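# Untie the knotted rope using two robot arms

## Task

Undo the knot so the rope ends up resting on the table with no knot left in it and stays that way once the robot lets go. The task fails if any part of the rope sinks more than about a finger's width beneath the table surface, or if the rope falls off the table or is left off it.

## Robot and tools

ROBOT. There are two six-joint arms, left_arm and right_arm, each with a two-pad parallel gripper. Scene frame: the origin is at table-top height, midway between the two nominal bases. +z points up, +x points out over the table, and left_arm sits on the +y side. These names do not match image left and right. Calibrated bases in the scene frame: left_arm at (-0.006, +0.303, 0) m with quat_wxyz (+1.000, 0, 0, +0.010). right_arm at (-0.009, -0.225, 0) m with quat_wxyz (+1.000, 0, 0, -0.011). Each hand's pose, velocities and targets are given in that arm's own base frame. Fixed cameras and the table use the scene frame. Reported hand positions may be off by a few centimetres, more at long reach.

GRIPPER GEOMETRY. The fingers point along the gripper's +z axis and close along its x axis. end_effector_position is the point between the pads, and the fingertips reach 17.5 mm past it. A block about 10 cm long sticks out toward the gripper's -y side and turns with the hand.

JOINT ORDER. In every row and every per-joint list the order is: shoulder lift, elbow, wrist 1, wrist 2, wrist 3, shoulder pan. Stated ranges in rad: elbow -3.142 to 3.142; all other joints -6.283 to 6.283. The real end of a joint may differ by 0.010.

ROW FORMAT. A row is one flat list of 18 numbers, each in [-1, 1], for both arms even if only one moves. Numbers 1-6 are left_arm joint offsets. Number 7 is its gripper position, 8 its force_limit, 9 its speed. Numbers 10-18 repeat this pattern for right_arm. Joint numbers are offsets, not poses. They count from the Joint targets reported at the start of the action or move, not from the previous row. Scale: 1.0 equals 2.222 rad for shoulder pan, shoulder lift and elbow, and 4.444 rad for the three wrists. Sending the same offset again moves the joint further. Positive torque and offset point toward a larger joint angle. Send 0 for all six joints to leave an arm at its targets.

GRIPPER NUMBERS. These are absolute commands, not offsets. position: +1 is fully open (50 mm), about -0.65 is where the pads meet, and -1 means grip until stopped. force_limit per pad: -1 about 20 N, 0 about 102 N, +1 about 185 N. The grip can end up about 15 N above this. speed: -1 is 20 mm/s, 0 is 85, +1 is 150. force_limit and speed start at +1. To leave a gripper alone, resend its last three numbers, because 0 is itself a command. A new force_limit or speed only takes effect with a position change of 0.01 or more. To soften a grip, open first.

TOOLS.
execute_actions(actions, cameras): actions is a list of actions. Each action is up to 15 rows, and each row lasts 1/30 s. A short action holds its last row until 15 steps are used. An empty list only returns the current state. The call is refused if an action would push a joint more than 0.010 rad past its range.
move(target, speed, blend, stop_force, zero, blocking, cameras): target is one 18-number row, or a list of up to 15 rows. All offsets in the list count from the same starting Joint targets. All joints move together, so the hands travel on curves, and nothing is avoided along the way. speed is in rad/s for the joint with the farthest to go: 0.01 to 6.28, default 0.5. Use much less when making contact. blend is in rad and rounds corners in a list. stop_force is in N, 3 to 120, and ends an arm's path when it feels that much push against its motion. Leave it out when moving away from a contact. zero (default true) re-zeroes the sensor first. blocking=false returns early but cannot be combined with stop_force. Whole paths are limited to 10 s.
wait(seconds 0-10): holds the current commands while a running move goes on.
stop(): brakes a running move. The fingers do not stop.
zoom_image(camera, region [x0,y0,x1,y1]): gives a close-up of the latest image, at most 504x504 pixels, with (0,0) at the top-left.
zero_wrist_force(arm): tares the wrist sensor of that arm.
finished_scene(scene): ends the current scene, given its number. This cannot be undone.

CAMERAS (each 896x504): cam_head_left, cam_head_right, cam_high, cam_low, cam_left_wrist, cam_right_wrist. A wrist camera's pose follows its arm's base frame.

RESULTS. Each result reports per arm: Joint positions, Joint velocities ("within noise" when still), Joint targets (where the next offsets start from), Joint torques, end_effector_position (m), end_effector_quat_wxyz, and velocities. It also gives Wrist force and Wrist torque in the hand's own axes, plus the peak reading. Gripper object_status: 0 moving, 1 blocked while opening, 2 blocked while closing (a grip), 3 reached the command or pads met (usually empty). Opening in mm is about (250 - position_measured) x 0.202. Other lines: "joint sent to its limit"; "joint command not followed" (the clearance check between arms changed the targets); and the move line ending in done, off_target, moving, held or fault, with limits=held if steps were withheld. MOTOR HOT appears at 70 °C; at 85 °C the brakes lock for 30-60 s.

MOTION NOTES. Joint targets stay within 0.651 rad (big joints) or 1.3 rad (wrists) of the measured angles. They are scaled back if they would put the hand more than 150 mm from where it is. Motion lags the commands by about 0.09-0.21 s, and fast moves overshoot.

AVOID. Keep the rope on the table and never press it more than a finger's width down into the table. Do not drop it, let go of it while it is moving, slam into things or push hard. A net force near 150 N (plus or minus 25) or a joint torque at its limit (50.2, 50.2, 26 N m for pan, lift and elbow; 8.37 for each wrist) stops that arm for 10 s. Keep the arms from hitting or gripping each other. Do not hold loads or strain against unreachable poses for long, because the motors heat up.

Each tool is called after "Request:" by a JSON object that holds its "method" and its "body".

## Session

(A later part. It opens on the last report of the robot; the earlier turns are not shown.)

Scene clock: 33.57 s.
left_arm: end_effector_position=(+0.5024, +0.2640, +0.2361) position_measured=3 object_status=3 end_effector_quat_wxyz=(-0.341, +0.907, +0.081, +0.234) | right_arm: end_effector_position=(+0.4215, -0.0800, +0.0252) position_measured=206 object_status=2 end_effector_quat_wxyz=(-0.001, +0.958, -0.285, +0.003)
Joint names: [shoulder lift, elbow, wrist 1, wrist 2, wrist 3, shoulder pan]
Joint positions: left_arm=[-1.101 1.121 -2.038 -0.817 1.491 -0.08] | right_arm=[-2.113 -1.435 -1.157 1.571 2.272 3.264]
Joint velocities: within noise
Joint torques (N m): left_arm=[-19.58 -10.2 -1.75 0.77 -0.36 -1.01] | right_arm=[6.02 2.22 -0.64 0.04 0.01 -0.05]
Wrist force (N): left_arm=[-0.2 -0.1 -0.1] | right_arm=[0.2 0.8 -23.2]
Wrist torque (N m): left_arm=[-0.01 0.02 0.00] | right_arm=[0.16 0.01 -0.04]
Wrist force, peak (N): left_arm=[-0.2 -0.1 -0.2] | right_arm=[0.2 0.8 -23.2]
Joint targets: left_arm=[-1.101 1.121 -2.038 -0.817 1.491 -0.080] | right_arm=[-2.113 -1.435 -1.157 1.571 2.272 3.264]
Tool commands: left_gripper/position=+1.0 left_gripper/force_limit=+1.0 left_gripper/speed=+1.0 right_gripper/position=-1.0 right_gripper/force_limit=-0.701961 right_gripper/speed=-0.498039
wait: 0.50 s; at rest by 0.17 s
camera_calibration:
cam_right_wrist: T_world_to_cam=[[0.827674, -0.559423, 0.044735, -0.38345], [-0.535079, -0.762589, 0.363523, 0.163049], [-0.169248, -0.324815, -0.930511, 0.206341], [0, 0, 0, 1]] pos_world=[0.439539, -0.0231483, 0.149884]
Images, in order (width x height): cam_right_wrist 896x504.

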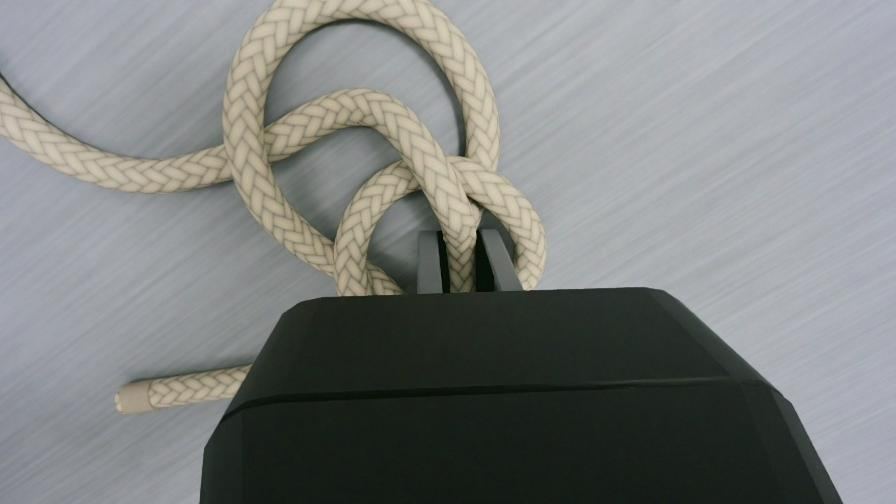

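Request:
{"method": "move", "body": {"target": [0,0,0,0,0,0,1,1,1,0.0045,0.0095,-0.0070,0,0,0,-1,-0.7,-0.5], "speed": 0.1, "cameras": []}}

Request:
{"method": "move", "body": {"target": [0,0,0,0,0,0,1,1,1,0,0,0,0,0,0,0.15,-0.7,-0.8], "cameras": []}}

Request:
{"method": "move", "body": {"target": [0,0,0,0,0,0,1,1,1,0.0376,0.1518,-0.0947,0,0,0,0.15,-0.7,-0.8], "speed": 0.35, "cameras": ["cam_right_wrist"]}}

Request:
{"method": "zoom_image", "body": {"camera": "cam_right_wrist", "region": [240, 60, 580, 300]}}

Scene clock: 35.17 s.
left_arm: end_effector_position=(+0.5024, +0.2640, +0.2361) position_measured=3 object_status=3 end_effector_quat_wxyz=(-0.341, +0.907, +0.081, +0.234) | right_arm: end_effector_position=(+0.4220, -0.0799, +0.0325) position_measured=206 object_status=2 end_effector_quat_wxyz=(-0.001, +0.958, -0.285, +0.003)
Joint names: [shoulder lift, elbow, wrist 1, wrist 2, wrist 3, shoulder pan]
Joint positions: left_arm=[-1.101 1.121 -2.038 -0.817 1.491 -0.08] | right_arm=[-2.103 -1.415 -1.188 1.571 2.272 3.264]
Joint velocities: within noise
Joint torques (N m): left_arm=[-19.78 -10.33 -1.75 0.79 -0.4 -1] | right_arm=[19.83 11.49 1.37 0.03 0.03 0.22]
Wrist force (N): left_arm=[-0.2 0.0 0.1] | right_arm=[-0.4 0.7 1.9]
Wrist torque (N m): left_arm=[0.01 0.03 0.00] | right_arm=[0.07 0.02 -0.04]
Wrist force, peak (N): left_arm=[-0.1 0.0 -0.2] | right_arm=[0.3 0.8 -24.3]
Joint targets: left_arm=[-1.101 1.121 -2.038 -0.817 1.491 -0.080] | right_arm=[-2.103 -1.414 -1.188 1.571 2.272 3.264]
move: done
No camera images: "cameras" was empty.

Scene clock: 35.87 s.
left_arm: end_effector_position=(+0.5024, +0.2640, +0.2361) position_measured=3 object_status=3 end_effector_quat_wxyz=(-0.341, +0.907, +0.081, +0.234) | right_arm: end_effector_position=(+0.4220, -0.0799, +0.0325) position_measured=130 object_status=3 end_effector_quat_wxyz=(-0.001, +0.958, -0.285, +0.003)
Joint names: [shoulder lift, elbow, wrist 1, wrist 2, wrist 3, shoulder pan]
Joint positions: left_arm=[-1.101 1.121 -2.038 -0.817 1.491 -0.08] | right_arm=[-2.103 -1.414 -1.188 1.571 2.272 3.264]
Joint velocities: within noise
Joint torques (N m): left_arm=[-19.59 -10.34 -1.75 0.82 -0.38 -1.01] | right_arm=[20.1 11.12 1.44 0.06 -0.03 -0.05]
Wrist force (N): left_arm=[-0.2 0.1 -0.1] | right_arm=[-0.3 0.7 1.8]
Wrist torque (N m): left_arm=[0.01 0.03 0.00] | right_arm=[0.08 0.00 -0.04]
Wrist force, peak (N): left_arm=[-0.2 0.1 -0.1] | right_arm=[-0.4 0.7 2.0]
Joint targets: left_arm=[-1.101 1.121 -2.038 -0.817 1.491 -0.080] | right_arm=[-2.103 -1.414 -1.188 1.571 2.272 3.264]
move: done
No camera images: "cameras" was empty.

Scene clock: 37.63 s.
left_arm: end_effector_position=(+0.5024, +0.2640, +0.2361) position_measured=3 object_status=3 end_effector_quat_wxyz=(-0.341, +0.907, +0.081, +0.234) | right_arm: end_effector_position=(+0.4187, -0.0803, +0.1299) position_measured=130 object_status=3 end_effector_quat_wxyz=(-0.001, +0.958, -0.285, +0.003)
Joint names: [shoulder lift, elbow, wrist 1, wrist 2, wrist 3, shoulder pan]
Joint positions: left_arm=[-1.101 1.121 -2.038 -0.817 1.491 -0.08] | right_arm=[-2.019 -1.077 -1.609 1.571 2.272 3.264]
Joint velocities: within noise
Joint torques (N m): left_arm=[-19.41 -10.45 -1.75 0.81 -0.33 -1.02] | right_arm=[19.85 11.98 1.34 0.02 0.01 -0.05]
Wrist force (N): left_arm=[-0.1 0.0 0.0] | right_arm=[-0.6 1.0 1.7]
Wrist torque (N m): left_arm=[0.00 0.01 0.00] | right_arm=[0.12 0.04 -0.04]
Wrist force, peak (N): left_arm=[-0.2 0.0 -0.1] | right_arm=[-0.5 0.8 2.5]
Joint targets: left_arm=[-1.101 1.121 -2.038 -0.817 1.491 -0.080] | right_arm=[-2.019 -1.077 -1.609 1.571 2.272 3.264]
move: done
camera_calibration:
cam_right_wrist: T_world_to_cam=[[0.827702, -0.559393, 0.0446007, -0.385879], [-0.534977, -0.762577, 0.363697, 0.12312], [-0.169438, -0.324893, -0.930449, 0.303244], [0, 0, 0, 1]] pos_world=[0.43664, -0.023448, 0.254585]
Images, in order (width x height): cam_right_wrist 896x504.

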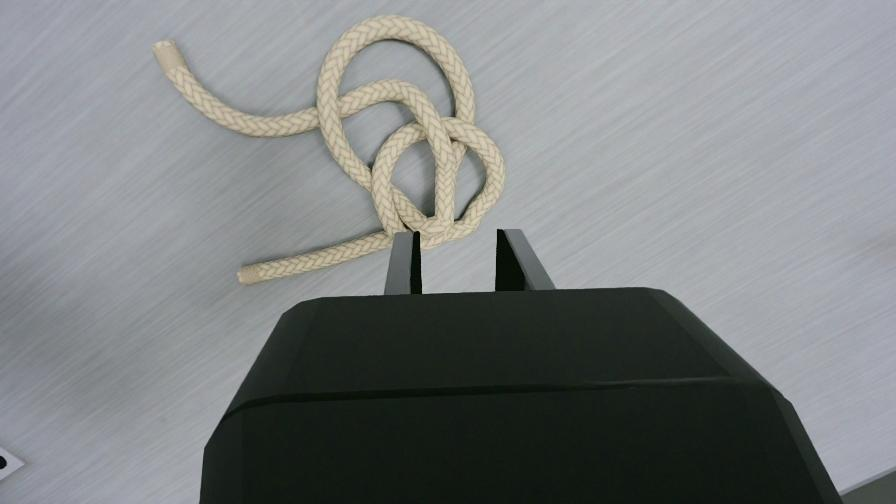

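Scaled by 1.482 from the camera's 896x504 image, which has a finer 1280x720 frame.

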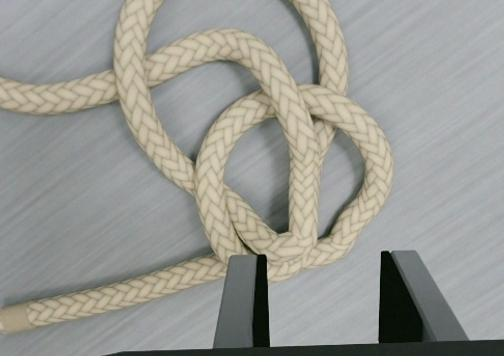

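Request:
{"method": "move", "body": {"target": [0,0,0,0,0,0,1,1,1,0.0105,-0.1415,0.0638,0,0.3234,0.0671,0.15,-0.7,-0.8], "speed": 0.8, "cameras": ["cam_right_wrist"]}}

Scene clock: 40.57 s.
left_arm: end_effector_position=(+0.5024, +0.2640, +0.2361) position_measured=3 object_status=3 end_effector_quat_wxyz=(-0.341, +0.907, +0.081, +0.234) | right_arm: end_effector_position=(+0.4132, -0.0208, +0.0702) position_measured=130 object_status=3 end_effector_quat_wxyz=(+0.000, -0.595, +0.803, +0.000)
Joint names: [shoulder lift, elbow, wrist 1, wrist 2, wrist 3, shoulder pan]
Joint positions: left_arm=[-1.101 1.121 -2.038 -0.817 1.491 -0.08] | right_arm=[-1.996 -1.391 -1.326 1.571 3.709 3.414]
Joint velocities: within noise
Joint torques (N m): left_arm=[-19.45 -10.5 -1.77 0.81 -0.33 -1.3] | right_arm=[19.15 9.15 3.04 -0.09 1.06 2.41]
Wrist force (N): left_arm=[-0.1 0.0 -0.1] | right_arm=[-0.7 0.8 1.5]
Wrist torque (N m): left_arm=[0.00 0.01 0.00] | right_arm=[0.08 0.07 -0.04]
Wrist force, peak (N): left_arm=[-0.2 -0.2 0.0] | right_arm=[-1.0 0.9 1.8]
Joint targets: left_arm=[-1.101 1.121 -2.038 -0.817 1.491 -0.080] | right_arm=[-1.996 -1.391 -1.326 1.571 3.709 3.414]
move: done
camera_calibration:
cam_right_wrist: T_world_to_cam=[[-0.306001, -0.951204, 0.0396878, 0.115216], [-0.880363, 0.298587, 0.36852, 0.351805], [-0.362388, 0.0778279, -0.928772, 0.354059], [0, 0, 0, 1]] pos_world=[0.473279, -0.023006, 0.19462]
Images, in order (width x height): cam_right_wrist 896x504.

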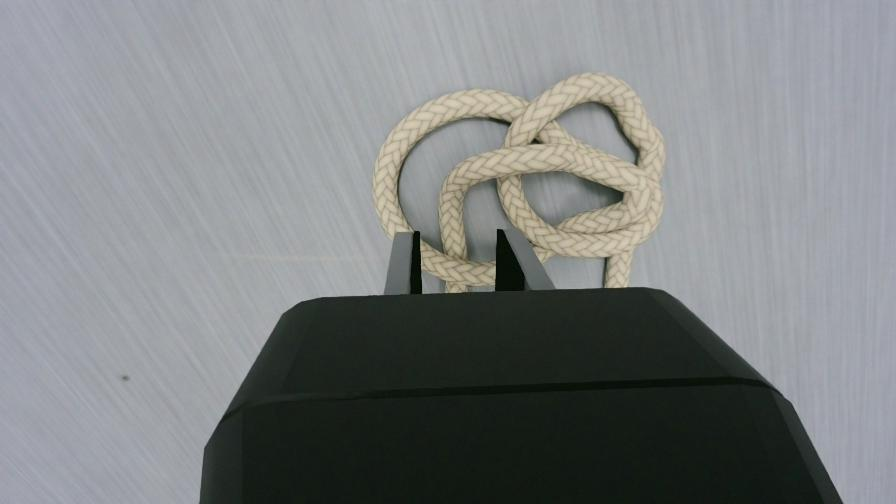

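Request:
{"method": "move", "body": {"target": [0,0,0,0,0,0,1,1,1,-0.0303,-0.0613,0.0459,0,0,0,0.15,-0.7,-0.8], "speed": 0.15, "stop_force": 6, "cameras": ["cam_right_wrist"]}}

Request:
{"method": "move", "body": {"target": [0,0,0,0,0,0,1,1,1,0,0,0,0,0,0,-1,-0.7,-0.5], "cameras": ["cam_right_wrist"]}}

Scene clock: 43.23 s.
left_arm: end_effector_position=(+0.5024, +0.2640, +0.2361) position_measured=3 object_status=3 end_effector_quat_wxyz=(-0.341, +0.907, +0.081, +0.234) | right_arm: end_effector_position=(+0.4138, -0.0207, +0.0284) position_measured=130 object_status=3 end_effector_quat_wxyz=(+0.000, -0.595, +0.804, +0.000)
Joint names: [shoulder lift, elbow, wrist 1, wrist 2, wrist 3, shoulder pan]
Joint positions: left_arm=[-1.101 1.121 -2.038 -0.817 1.491 -0.08] | right_arm=[-2.054 -1.51 -1.148 1.571 3.709 3.414]
Joint velocities: within noise
Joint torques (N m): left_arm=[-19.44 -10.57 -1.79 0.78 -0.36 -1.38] | right_arm=[16.93 9.19 0.89 -0.07 -0.46 1.76]
Wrist force (N): left_arm=[-0.2 0.0 0.0] | right_arm=[-0.5 0.2 -4.3]
Wrist torque (N m): left_arm=[-0.01 0.03 0.00] | right_arm=[0.03 -0.09 -0.04]
Wrist force, peak (N): left_arm=[-0.2 -0.1 -0.1] | right_arm=[5.8 4.7 -29.4]
Joint targets: left_arm=[-1.101 1.121 -2.038 -0.817 1.491 -0.080] | right_arm=[-2.054 -1.510 -1.148 1.571 3.709 3.414]
move: contact (right_arm); right_arm: the wrist 1 is farthest, 0.026 rad from its target
camera_calibration:
cam_right_wrist: T_world_to_cam=[[-0.306186, -0.951155, 0.0394191, 0.117217], [-0.880472, 0.298691, 0.368176, 0.367599], [-0.361967, 0.078023, -0.92892, 0.315295], [0, 0, 0, 1]] pos_world=[0.473677, -0.0229071, 0.152921]
Images, in order (width x height): cam_right_wrist 896x504.

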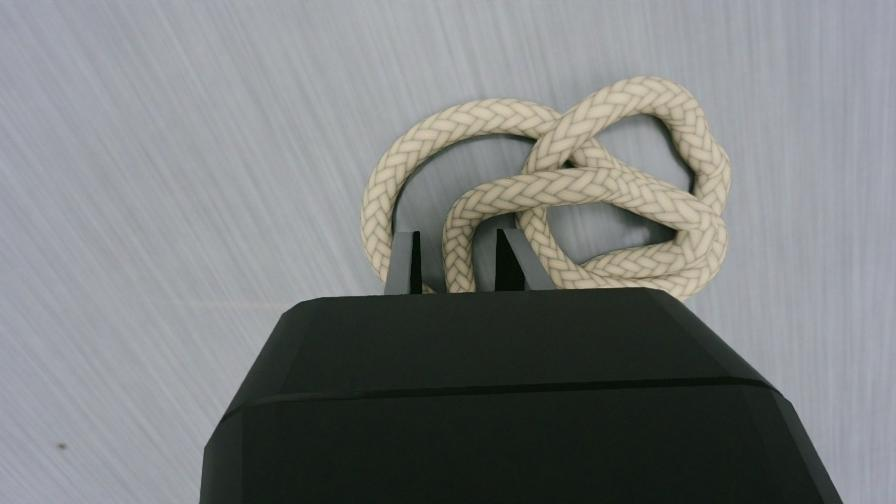

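Scene clock: 43.93 s.
left_arm: end_effector_position=(+0.5024, +0.2640, +0.2361) position_measured=3 object_status=3 end_effector_quat_wxyz=(-0.341, +0.907, +0.081, +0.234) | right_arm: end_effector_position=(+0.4138, -0.0207, +0.0284) position_measured=251 object_status=3 end_effector_quat_wxyz=(+0.000, -0.595, +0.804, +0.000)
Joint names: [shoulder lift, elbow, wrist 1, wrist 2, wrist 3, shoulder pan]
Joint positions: left_arm=[-1.101 1.121 -2.038 -0.817 1.491 -0.08] | right_arm=[-2.054 -1.51 -1.148 1.571 3.709 3.414]
Joint velocities: within noise
Joint torques (N m): left_arm=[-19.34 -10.7 -1.78 0.81 -0.4 -1.15] | right_arm=[13.93 7.87 2.41 -0.09 -0.89 1.96]
Wrist force (N): left_arm=[-0.1 -0.1 0.0] | right_arm=[-0.2 2.0 -9.2]
Wrist torque (N m): left_arm=[-0.02 0.02 0.00] | right_arm=[0.06 0.02 -0.05]
Wrist force, peak (N): left_arm=[-0.3 -0.1 0.0] | right_arm=[-0.2 1.7 -9.6]
Joint targets: left_arm=[-1.101 1.121 -2.038 -0.817 1.491 -0.080] | right_arm=[-2.054 -1.510 -1.148 1.571 3.709 3.414]
move: done
camera_calibration:
cam_right_wrist: T_world_to_cam=[[-0.306201, -0.951152, 0.0393925, 0.117259], [-0.880502, 0.298701, 0.368095, 0.367714], [-0.36188, 0.0780256, -0.928954, 0.315295], [0, 0, 0, 1]] pos_world=[0.473777, -0.0229071, 0.152922]
Images, in order (width x height): cam_right_wrist 896x504.

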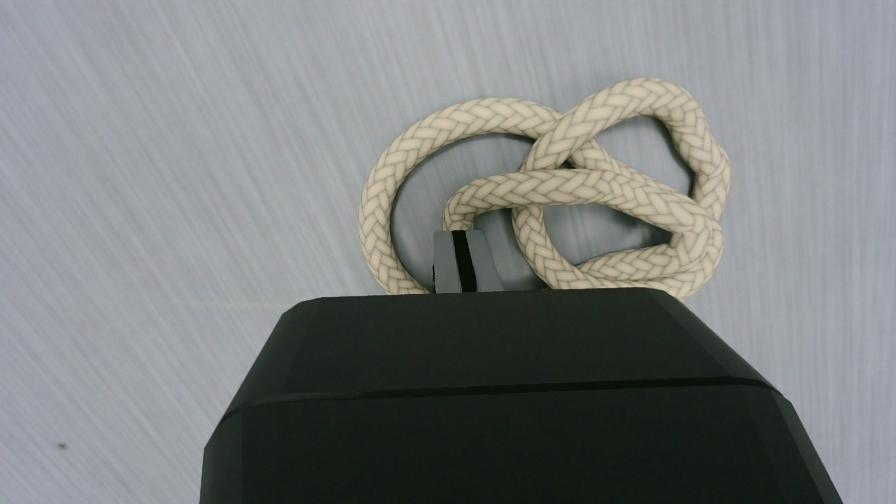

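Request:
{"method": "move", "body": {"target": [[0,0,0,0,0,0,1,1,1,0.0131,0.0270,-0.0200,0,0,0,-1,-0.7,-0.5],[0,0,0,0,0,0,1,1,1,-0.0003,0.0494,-0.0247,0,0,-0.0055,-1,-0.7,-0.5]], "speed": 0.3, "cameras": []}}

Request:
{"method": "move", "body": {"target": [0,0,0,0,0,0,1,1,1,0,0,0,0,0,0,0.1,-0.7,-0.5], "cameras": ["cam_right_wrist"]}}

Scene clock: 45.27 s.
left_arm: end_effector_position=(+0.5024, +0.2640, +0.2361) position_measured=3 object_status=3 end_effector_quat_wxyz=(-0.341, +0.907, +0.081, +0.234) | right_arm: end_effector_position=(+0.4215, -0.0236, +0.0500) position_measured=251 object_status=3 end_effector_quat_wxyz=(+0.000, -0.590, +0.807, +0.000)
Joint names: [shoulder lift, elbow, wrist 1, wrist 2, wrist 3, shoulder pan]
Joint positions: left_arm=[-1.101 1.121 -2.038 -0.817 1.491 -0.08] | right_arm=[-2.055 -1.4 -1.258 1.571 3.709 3.401]
Joint velocities: within noise
Joint torques (N m): left_arm=[-19.5 -10.79 -1.77 0.81 -0.36 -1.36] | right_arm=[15.01 11.45 1.41 -0.08 -0.93 -2.43]
Wrist force (N): left_arm=[-0.1 0.0 -0.1] | right_arm=[-0.8 0.4 1.6]
Wrist torque (N m): left_arm=[0.00 0.02 0.00] | right_arm=[0.02 0.07 -0.04]
Wrist force, peak (N): left_arm=[-0.2 -0.2 -0.1] | right_arm=[-0.2 2.1 -9.2]
Joint targets: left_arm=[-1.101 1.121 -2.038 -0.817 1.491 -0.080] | right_arm=[-2.055 -1.400 -1.258 1.571 3.709 3.401]
move: done
No camera images: "cameras" was empty.

Scene clock: 45.93 s.
left_arm: end_effector_position=(+0.5024, +0.2640, +0.2361) position_measured=3 object_status=3 end_effector_quat_wxyz=(-0.341, +0.907, +0.081, +0.234) | right_arm: end_effector_position=(+0.4215, -0.0236, +0.0500) position_measured=138 object_status=0 end_effector_quat_wxyz=(+0.000, -0.590, +0.807, +0.000)
Joint names: [shoulder lift, elbow, wrist 1, wrist 2, wrist 3, shoulder pan]
Joint positions: left_arm=[-1.101 1.121 -2.038 -0.817 1.491 -0.08] | right_arm=[-2.055 -1.4 -1.258 1.571 3.709 3.401]
Joint velocities: within noise
Joint torques (N m): left_arm=[-19.58 -10.74 -1.8 0.82 -0.36 -1.31] | right_arm=[15.34 11.31 1.49 -0.03 -0.91 -2.26]
Wrist force (N): left_arm=[-0.2 0.0 -0.1] | right_arm=[-0.5 0.5 1.7]
Wrist torque (N m): left_arm=[-0.01 0.04 0.00] | right_arm=[0.04 0.03 -0.04]
Wrist force, peak (N): left_arm=[-0.2 -0.1 -0.1] | right_arm=[-0.7 0.7 1.7]
Joint targets: left_arm=[-1.101 1.121 -2.038 -0.817 1.491 -0.080] | right_arm=[-2.055 -1.400 -1.258 1.571 3.709 3.401]
move: done
camera_calibration:
cam_right_wrist: T_world_to_cam=[[-0.317786, -0.947325, 0.0398402, 0.120959], [-0.876542, 0.309542, 0.36859, 0.366024], [-0.361506, 0.082211, -0.928738, 0.338256], [0, 0, 0, 1]] pos_world=[0.481556, -0.0265204, 0.174419]
Images, in order (width x height): cam_right_wrist 896x504.

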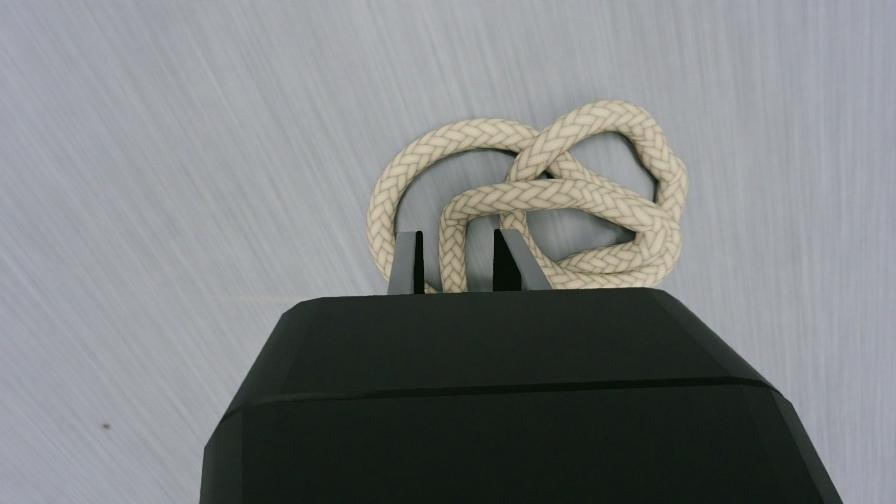

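Request:
{"method": "move", "body": {"target": [0,0,0,0,0,0,1,1,1,-0.0188,-0.0332,0.0260,0,0,0,0.1,-0.7,-0.5], "speed": 0.1, "stop_force": 6, "cameras": ["cam_right_wrist"]}}

Request:
{"method": "move", "body": {"target": [0,0,0,0,0,0,1,1,1,0,0,0,0,0,0,-1,-0.7,-0.5], "cameras": ["cam_right_wrist"]}}

Scene clock: 48.23 s.
left_arm: end_effector_position=(+0.5024, +0.2640, +0.2361) position_measured=3 object_status=3 end_effector_quat_wxyz=(-0.341, +0.907, +0.081, +0.234) | right_arm: end_effector_position=(+0.4215, -0.0236, +0.0221) position_measured=138 object_status=3 end_effector_quat_wxyz=(+0.000, -0.590, +0.807, +0.000)
Joint names: [shoulder lift, elbow, wrist 1, wrist 2, wrist 3, shoulder pan]
Joint positions: left_arm=[-1.101 1.121 -2.038 -0.817 1.491 -0.08] | right_arm=[-2.097 -1.474 -1.142 1.571 3.709 3.401]
Joint velocities: within noise
Joint torques (N m): left_arm=[-19.52 -10.85 -1.79 0.79 -0.41 -1.45] | right_arm=[15.51 8.81 3 -0.02 -0.92 -1.75]
Wrist force (N): left_arm=[0.0 0.0 0.0] | right_arm=[-0.5 0.7 1.7]
Wrist torque (N m): left_arm=[0.00 0.01 0.00] | right_arm=[0.07 0.03 -0.05]
Wrist force, peak (N): left_arm=[-0.2 0.0 -0.1] | right_arm=[-0.4 0.7 1.9]
Joint targets: left_arm=[-1.101 1.121 -2.038 -0.817 1.491 -0.080] | right_arm=[-2.097 -1.474 -1.142 1.571 3.709 3.401]
move: done
camera_calibration:
cam_right_wrist: T_world_to_cam=[[-0.317786, -0.947325, 0.0398402, 0.122071], [-0.876542, 0.309542, 0.36859, 0.376308], [-0.361506, 0.082211, -0.928738, 0.312344], [0, 0, 0, 1]] pos_world=[0.481556, -0.0265204, 0.146519]
Images, in order (width x height): cam_right_wrist 896x504.

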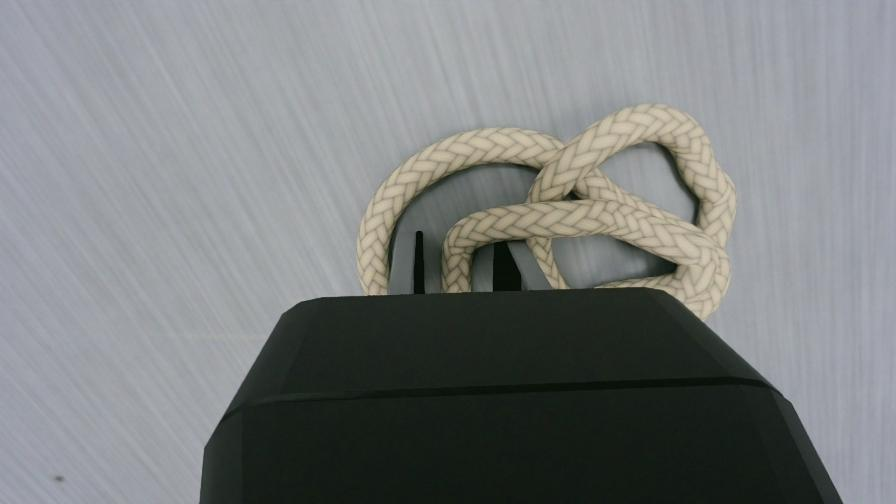

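Scene clock: 48.73 s.
left_arm: end_effector_position=(+0.5024, +0.2640, +0.2361) position_measured=3 object_status=3 end_effector_quat_wxyz=(-0.341, +0.907, +0.081, +0.234) | right_arm: end_effector_position=(+0.4215, -0.0236, +0.0221) position_measured=206 object_status=2 end_effector_quat_wxyz=(+0.000, -0.590, +0.807, +0.000)
Joint names: [shoulder lift, elbow, wrist 1, wrist 2, wrist 3, shoulder pan]
Joint positions: left_arm=[-1.101 1.121 -2.038 -0.817 1.491 -0.08] | right_arm=[-2.097 -1.474 -1.142 1.571 3.709 3.401]
Joint velocities: within noise
Joint torques (N m): left_arm=[-19.5 -10.83 -1.79 0.79 -0.34 -1.48] | right_arm=[15.52 9.16 2.9 -0.04 -0.91 -1.73]
Wrist force (N): left_arm=[-0.1 0.0 -0.1] | right_arm=[-0.4 0.7 1.6]
Wrist torque (N m): left_arm=[0.00 0.02 0.00] | right_arm=[0.05 0.02 -0.05]
Wrist force, peak (N): left_arm=[-0.2 0.0 -0.1] | right_arm=[-0.4 0.8 1.7]
Joint targets: left_arm=[-1.101 1.121 -2.038 -0.817 1.491 -0.080] | right_arm=[-2.097 -1.474 -1.142 1.571 3.709 3.401]
move: done
camera_calibration:
cam_right_wrist: T_world_to_cam=[[-0.317786, -0.947325, 0.0398402, 0.122071], [-0.876542, 0.309542, 0.36859, 0.376308], [-0.361506, 0.082211, -0.928738, 0.312344], [0, 0, 0, 1]] pos_world=[0.481556, -0.0265204, 0.146519]
Images, in order (width x height): cam_right_wrist 896x504.

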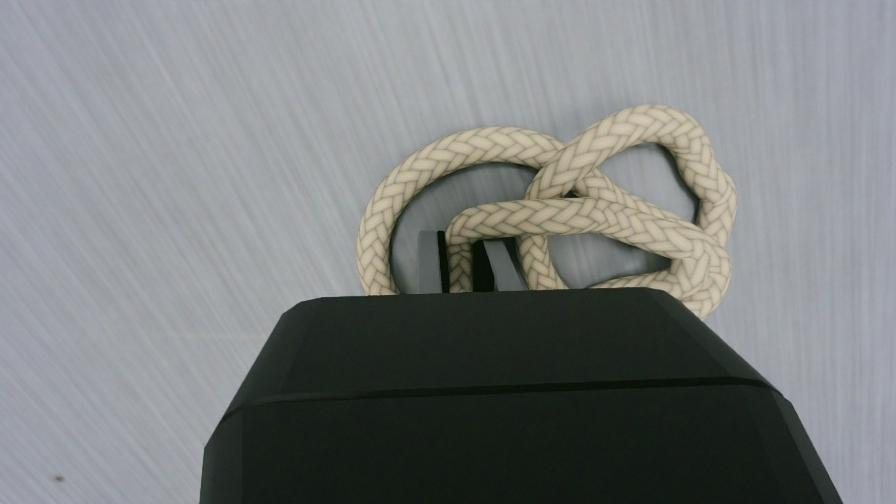

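Request:
{"method": "move", "body": {"target": [[0,0,0,0,0,0,1,1,1,0.0221,0.0398,-0.0309,0,0,0,-1,-0.7,-0.5],[0,0,0,0,0,0,1,1,1,0.0466,0.0026,-0.0245,0,-0.0790,-0.1581,-1,-0.7,-0.5]], "speed": [0.2,0.3], "cameras": ["cam_right_wrist","cam_high"]}}

Request:
{"method": "zoom_image", "body": {"camera": "cam_high", "region": [370, 280, 490, 400]}}

Scene clock: 51.50 s.
left_arm: end_effector_position=(+0.5024, +0.2640, +0.2361) position_measured=3 object_status=3 end_effector_quat_wxyz=(-0.341, +0.907, +0.081, +0.234) | right_arm: end_effector_position=(+0.3740, -0.1658, +0.0553) position_measured=206 object_status=2 end_effector_quat_wxyz=(+0.000, -0.590, +0.807, +0.000)
Joint names: [shoulder lift, elbow, wrist 1, wrist 2, wrist 3, shoulder pan]
Joint positions: left_arm=[-1.101 1.121 -2.038 -0.817 1.491 -0.08] | right_arm=[-1.993 -1.468 -1.251 1.571 3.358 3.05]
Joint velocities: within noise
Joint torques (N m): left_arm=[-19.48 -11.01 -1.75 0.82 -0.4 -1.58] | right_arm=[18.98 8.98 3.06 0.02 -1 -2.56]
Wrist force (N): left_arm=[-0.1 0.0 -0.1] | right_arm=[-0.6 0.6 1.4]
Wrist torque (N m): left_arm=[0.00 0.02 0.00] | right_arm=[0.05 0.04 -0.03]
Wrist force, peak (N): left_arm=[-0.2 -0.1 0.0] | right_arm=[-1.7 0.9 1.7]
Joint targets: left_arm=[-1.101 1.121 -2.038 -0.817 1.491 -0.080] | right_arm=[-1.993 -1.468 -1.251 1.571 3.358 3.050]
move: done
camera_calibration:
cam_right_wrist: T_world_to_cam=[[-0.318004, -0.947267, 0.039484, -0.0290201], [-0.876623, 0.309641, 0.368312, 0.366459], [-0.361116, 0.0825123, -0.928863, 0.337667], [0, 0, 0, 1]] pos_world=[0.433955, -0.168822, 0.179821]
Images, in order (width x height): cam_high 896x504, cam_right_wrist 896x504.

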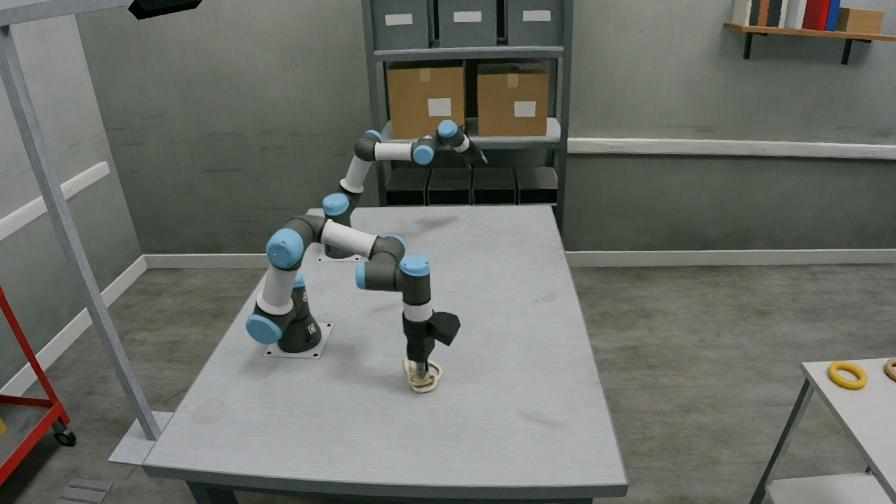

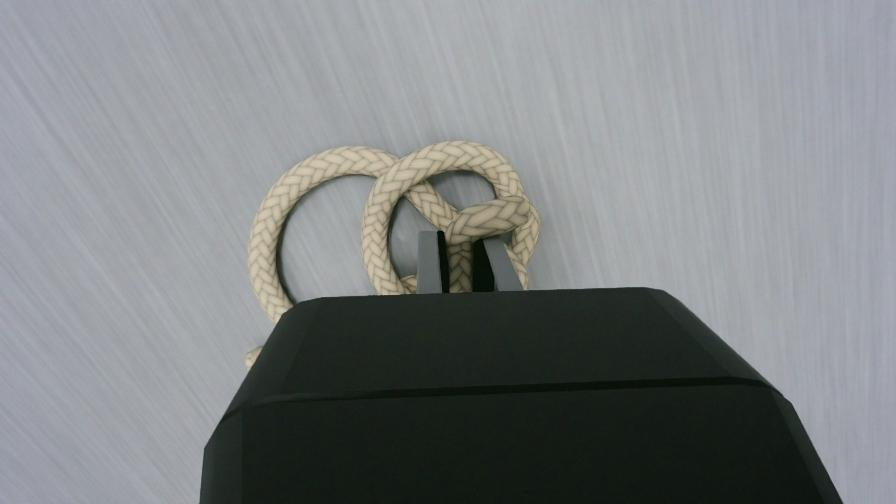

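Scaled by 4.200 from the camera's 896x504 image, which has a finer 1280x720 frame.

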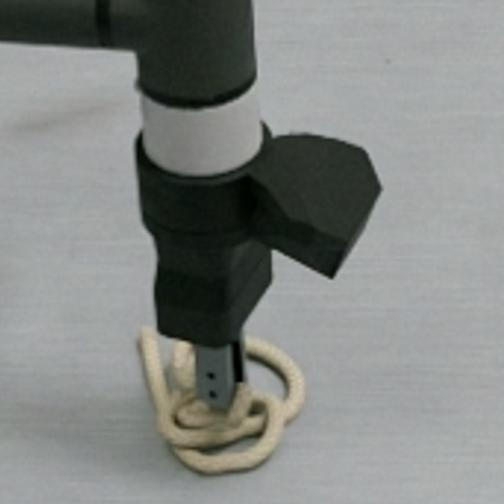

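Request:
{"method": "move", "body": {"target": [0,0,0,0,0,0,1,1,1,-0.1721,0.3185,-0.0732,0,-0.0230,-0.0460,-1,-0.7,-0.5], "speed": 0.4, "cameras": ["cam_right_wrist","cam_high"]}}

Request:
{"method": "zoom_image", "body": {"camera": "cam_high", "region": [380, 300, 500, 420]}}

Request:
{"method": "zoom_image", "body": {"camera": "cam_right_wrist", "region": [300, 60, 640, 300]}}

Scene clock: 54.23 s.
left_arm: end_effector_position=(+0.5024, +0.2640, +0.2361) position_measured=3 object_status=3 end_effector_quat_wxyz=(-0.341, +0.907, +0.081, +0.234) | right_arm: end_effector_position=(+0.4399, -0.2198, +0.0702) position_measured=206 object_status=2 end_effector_quat_wxyz=(+0.000, -0.590, +0.807, +0.000)
Joint names: [shoulder lift, elbow, wrist 1, wrist 2, wrist 3, shoulder pan]
Joint positions: left_arm=[-1.101 1.121 -2.038 -0.817 1.491 -0.08] | right_arm=[-2.376 -0.761 -1.577 1.571 3.256 2.948]
Joint velocities: within noise
Joint torques (N m): left_arm=[-19.48 -11.14 -1.77 0.8 -0.35 -1.63] | right_arm=[18.85 12.14 1.38 0.03 -1.07 -2.16]
Wrist force (N): left_arm=[-0.1 0.0 0.0] | right_arm=[-0.6 1.0 1.7]
Wrist torque (N m): left_arm=[0.00 0.01 0.00] | right_arm=[0.10 0.05 -0.04]
Wrist force, peak (N): left_arm=[-0.1 -0.1 -0.2] | right_arm=[-0.7 1.3 1.9]
Joint targets: left_arm=[-1.101 1.121 -2.038 -0.817 1.491 -0.080] | right_arm=[-2.376 -0.760 -1.577 1.571 3.256 2.948]
move: done
camera_calibration:
cam_right_wrist: T_world_to_cam=[[-0.318039, -0.947259, 0.0393963, -0.0597685], [-0.876612, 0.309639, 0.368341, 0.43545], [-0.361113, 0.0826116, -0.928856, 0.37978], [0, 0, 0, 1]] pos_world=[0.499855, -0.222823, 0.194722]
Images, in order (width x height): cam_high 896x504, cam_right_wrist 896x504.

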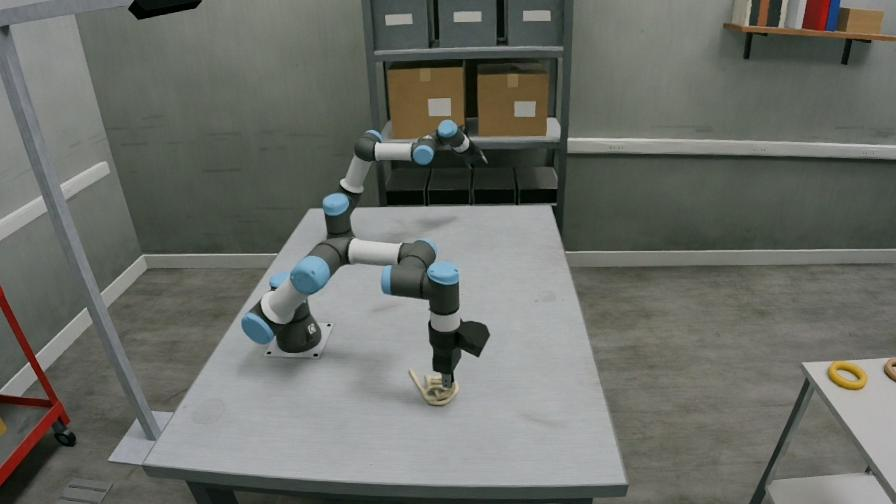

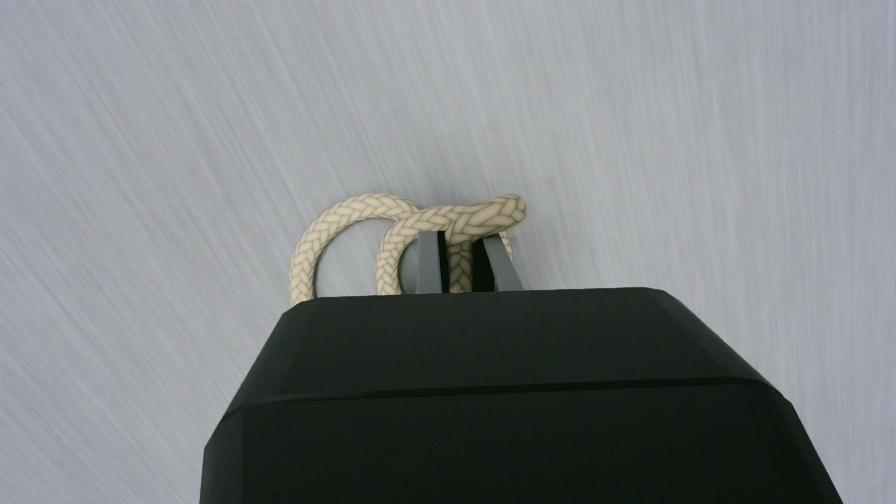

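Scaled by 4.200 from the camera's 896x504 image, which has a finer 1280x720 frame.

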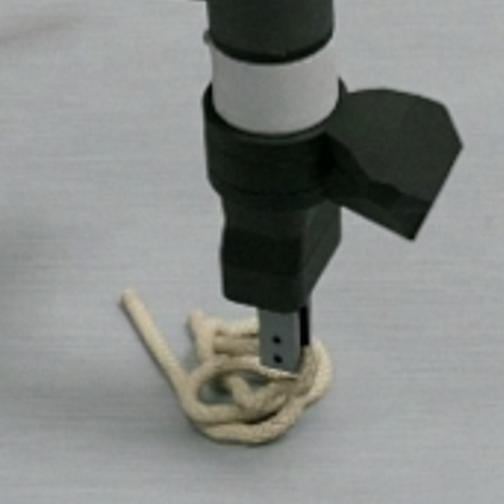

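Scaled by 1.482 from the camera's 896x504 image, which has a finer 1280x720 frame.

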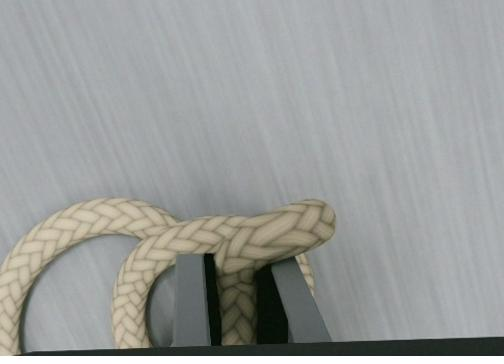

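Request:
{"method": "move", "body": {"target": [0,0,0,0,0,0,1,1,1,-0.0060,-0.0631,0.0347,0,0,0,-1,-0.7,-0.5], "speed": 0.12, "stop_force": 4, "cameras": []}}

Request:
{"method": "move", "body": {"target": [0,0,0,0,0,0,1,1,1,0,0,0,0,0,0,0.1,-0.7,-0.9], "cameras": []}}

Scene clock: 56.77 s.
left_arm: end_effector_position=(+0.5024, +0.2640, +0.2361) position_measured=3 object_status=3 end_effector_quat_wxyz=(-0.341, +0.907, +0.081, +0.234) | right_arm: end_effector_position=(+0.4402, -0.2199, +0.0388) position_measured=206 object_status=2 end_effector_quat_wxyz=(+0.000, -0.590, +0.807, +0.000)
Joint names: [shoulder lift, elbow, wrist 1, wrist 2, wrist 3, shoulder pan]
Joint positions: left_arm=[-1.101 1.121 -2.038 -0.817 1.491 -0.08] | right_arm=[-2.388 -0.886 -1.438 1.571 3.256 2.948]
Joint velocities: within noise
Joint torques (N m): left_arm=[-19.35 -11.19 -1.76 0.81 -0.37 -1.46] | right_arm=[20.84 10.79 1.2 0.05 -1.08 -0.78]
Wrist force (N): left_arm=[-0.1 0.0 -0.1] | right_arm=[-0.6 1.2 -2.2]
Wrist torque (N m): left_arm=[0.00 0.02 0.00] | right_arm=[0.11 0.10 -0.04]
Wrist force, peak (N): left_arm=[-0.2 -0.1 -0.1] | right_arm=[0.0 1.9 -13.1]
Joint targets: left_arm=[-1.101 1.121 -2.038 -0.817 1.491 -0.080] | right_arm=[-2.388 -0.886 -1.438 1.571 3.256 2.948]
move: contact (right_arm); right_arm: the wrist 1 is farthest, 0.015 rad from its target
No camera images: "cameras" was empty.

Scene clock: 57.53 s.
left_arm: end_effector_position=(+0.5024, +0.2640, +0.2361) position_measured=3 object_status=3 end_effector_quat_wxyz=(-0.341, +0.907, +0.081, +0.234) | right_arm: end_effector_position=(+0.4402, -0.2199, +0.0388) position_measured=138 object_status=3 end_effector_quat_wxyz=(+0.000, -0.590, +0.807, +0.000)
Joint names: [shoulder lift, elbow, wrist 1, wrist 2, wrist 3, shoulder pan]
Joint positions: left_arm=[-1.101 1.121 -2.038 -0.817 1.491 -0.08] | right_arm=[-2.388 -0.886 -1.438 1.571 3.256 2.948]
Joint velocities: within noise
Joint torques (N m): left_arm=[-19.62 -11.19 -1.77 0.78 -0.36 -1.7] | right_arm=[20.99 10.42 1.26 0.03 -1.07 -0.14]
Wrist force (N): left_arm=[-0.1 0.0 -0.1] | right_arm=[-0.2 1.2 -1.8]
Wrist torque (N m): left_arm=[-0.01 0.01 0.00] | right_arm=[0.13 0.07 -0.04]
Wrist force, peak (N): left_arm=[-0.2 0.0 -0.1] | right_arm=[-0.6 1.2 -2.1]
Joint targets: left_arm=[-1.101 1.121 -2.038 -0.817 1.491 -0.080] | right_arm=[-2.388 -0.886 -1.438 1.571 3.256 2.948]
move: done
No camera images: "cameras" was empty.

Request:
{"method": "move", "body": {"target": [[0,0,0,0,0,0,1,1,1,0.0054,0.0563,-0.0313,0,0,0,0.1,-0.7,-0.9],[0,0,0,0,0,0,1,1,1,0.1572,-0.0070,-0.0752,0,0.0098,0.0196,0.1,-0.7,-0.9]], "speed": [0.25,0.5], "cameras": ["cam_right_wrist","cam_high"]}}

Request:
{"method": "zoom_image", "body": {"camera": "cam_right_wrist", "region": [300, 60, 620, 300]}}

Request:
{"method": "zoom_image", "body": {"camera": "cam_high", "region": [390, 350, 480, 420]}}

Scene clock: 59.70 s.
left_arm: end_effector_position=(+0.5024, +0.2640, +0.2361) position_measured=3 object_status=3 end_effector_quat_wxyz=(-0.341, +0.907, +0.081, +0.234) | right_arm: end_effector_position=(+0.3799, -0.1900, +0.1602) position_measured=138 object_status=3 end_effector_quat_wxyz=(+0.000, -0.590, +0.807, +0.000)
Joint names: [shoulder lift, elbow, wrist 1, wrist 2, wrist 3, shoulder pan]
Joint positions: left_arm=[-1.101 1.121 -2.038 -0.817 1.491 -0.08] | right_arm=[-2.039 -0.902 -1.772 1.571 3.299 2.991]
Joint velocities: within noise
Joint torques (N m): left_arm=[-19.51 -11.19 -1.74 0.8 -0.36 -1.66] | right_arm=[19.89 9.19 1.26 0.04 1.05 2.24]
Wrist force (N): left_arm=[-0.1 -0.1 0.0] | right_arm=[-0.6 0.8 1.7]
Wrist torque (N m): left_arm=[-0.02 0.01 0.00] | right_arm=[0.10 0.07 -0.04]
Wrist force, peak (N): left_arm=[-0.1 -0.2 -0.1] | right_arm=[-0.6 0.6 2.8]
Joint targets: left_arm=[-1.101 1.121 -2.038 -0.817 1.491 -0.080] | right_arm=[-2.038 -0.902 -1.772 1.571 3.299 2.991]
move: done
camera_calibration:
cam_right_wrist: T_world_to_cam=[[-0.318008, -0.947268, 0.0394124, -0.0541882], [-0.876707, 0.309636, 0.368116, 0.340579], [-0.360908, 0.0825109, -0.928944, 0.439164], [0, 0, 0, 1]] pos_world=[0.439854, -0.193022, 0.284721]
Images, in order (width x height): cam_high 896x504, cam_right_wrist 896x504.

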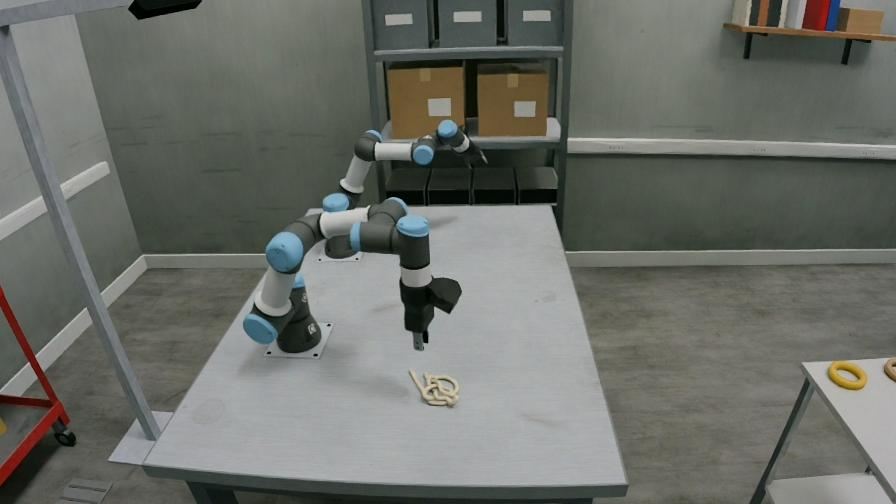

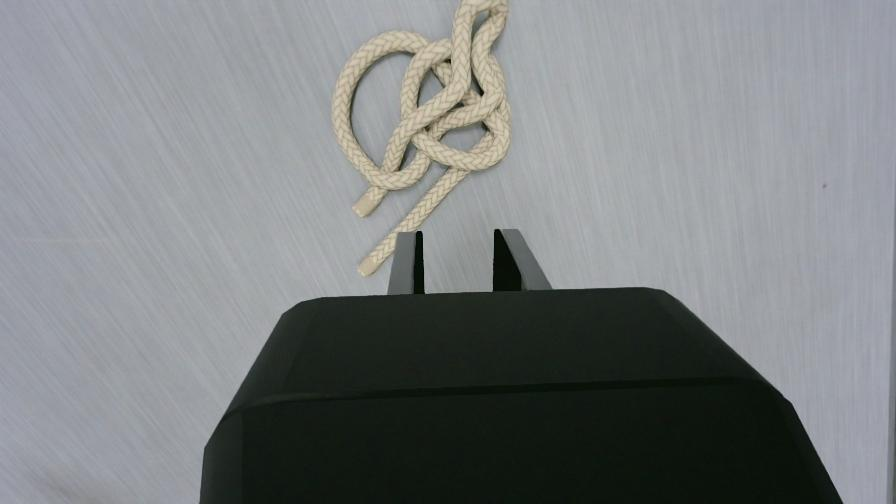

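Scaled by 1.575 from the camera's 896x504 image, which has a finer 1280x720 frame.

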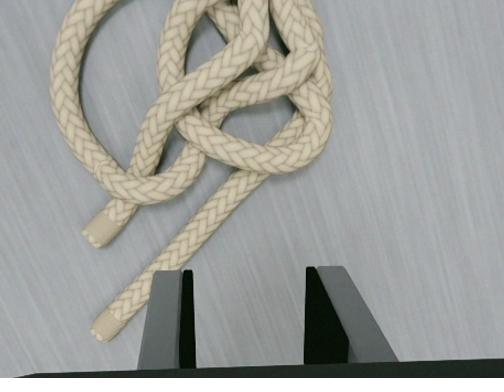

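Scaled by 5.600 from the camera's 896x504 image, which has a finer 1280x720 frame.

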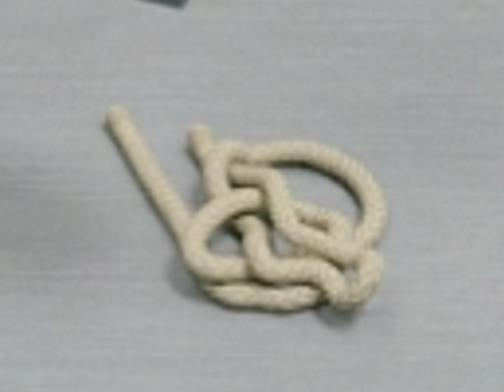

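Request:
{"method": "move", "body": {"target": [0,0,0,0,0,0,1,1,1,-0.0267,-0.1493,0.0881,0,-0.0763,0.0560,0.2,-0.7,-0.5], "speed": 0.5, "cameras": ["cam_right_wrist"]}}

Request:
{"method": "zoom_image", "body": {"camera": "cam_right_wrist", "region": [320, 60, 640, 300]}}

Scene clock: 61.50 s.
left_arm: end_effector_position=(+0.5024, +0.2640, +0.2361) position_measured=3 object_status=3 end_effector_quat_wxyz=(-0.341, +0.907, +0.081, +0.234) | right_arm: end_effector_position=(+0.4138, -0.1418, +0.0706) position_measured=123 object_status=3 end_effector_quat_wxyz=(+0.000, +0.760, -0.650, +0.000)
Joint names: [shoulder lift, elbow, wrist 1, wrist 2, wrist 3, shoulder pan]
Joint positions: left_arm=[-1.101 1.121 -2.038 -0.817 1.491 -0.08] | right_arm=[-2.098 -1.234 -1.381 1.571 2.96 3.116]
Joint velocities: within noise
Joint torques (N m): left_arm=[-19.54 -11.34 -1.78 0.83 -0.35 -1.76] | right_arm=[16.42 8.96 3.03 0.09 -1.12 2.42]
Wrist force (N): left_arm=[-0.1 0.0 0.0] | right_arm=[-0.6 0.7 1.6]
Wrist torque (N m): left_arm=[0.00 0.01 0.00] | right_arm=[0.08 0.07 -0.04]
Wrist force, peak (N): left_arm=[-0.2 -0.2 -0.1] | right_arm=[-1.1 0.5 2.5]
Joint targets: left_arm=[-1.101 1.121 -2.038 -0.817 1.491 -0.080] | right_arm=[-2.098 -1.234 -1.381 1.571 2.960 3.116]
move: done
camera_calibration:
cam_right_wrist: T_world_to_cam=[[0.138841, -0.989529, 0.0394462, -0.189147], [-0.922842, -0.114828, 0.367666, 0.347252], [-0.359286, -0.0874496, -0.929121, 0.339388], [0, 0, 0, 1]] pos_world=[0.468658, -0.117613, 0.195121]
Images, in order (width x height): cam_right_wrist 896x504.

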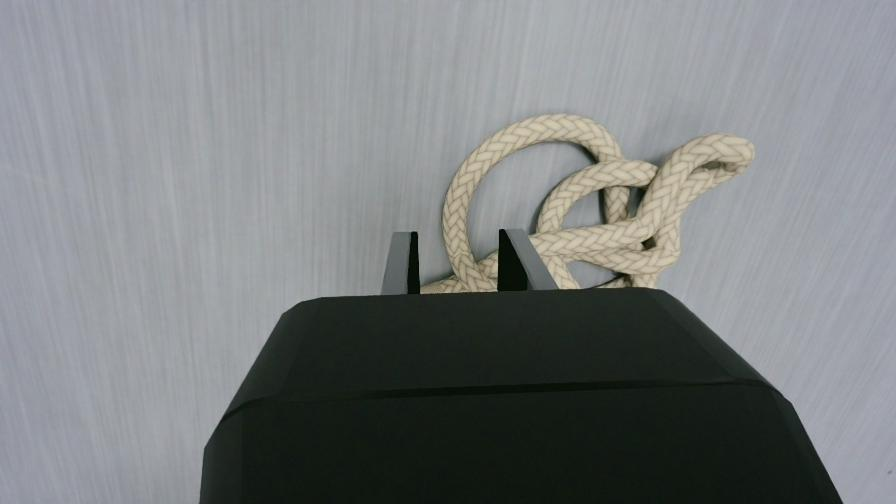

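Scaled by 1.575 from the camera's 896x504 image, which has a finer 1280x720 frame.

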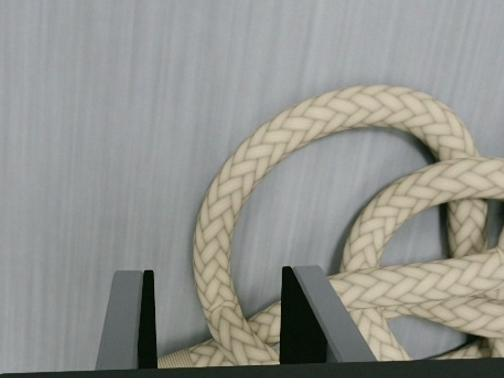

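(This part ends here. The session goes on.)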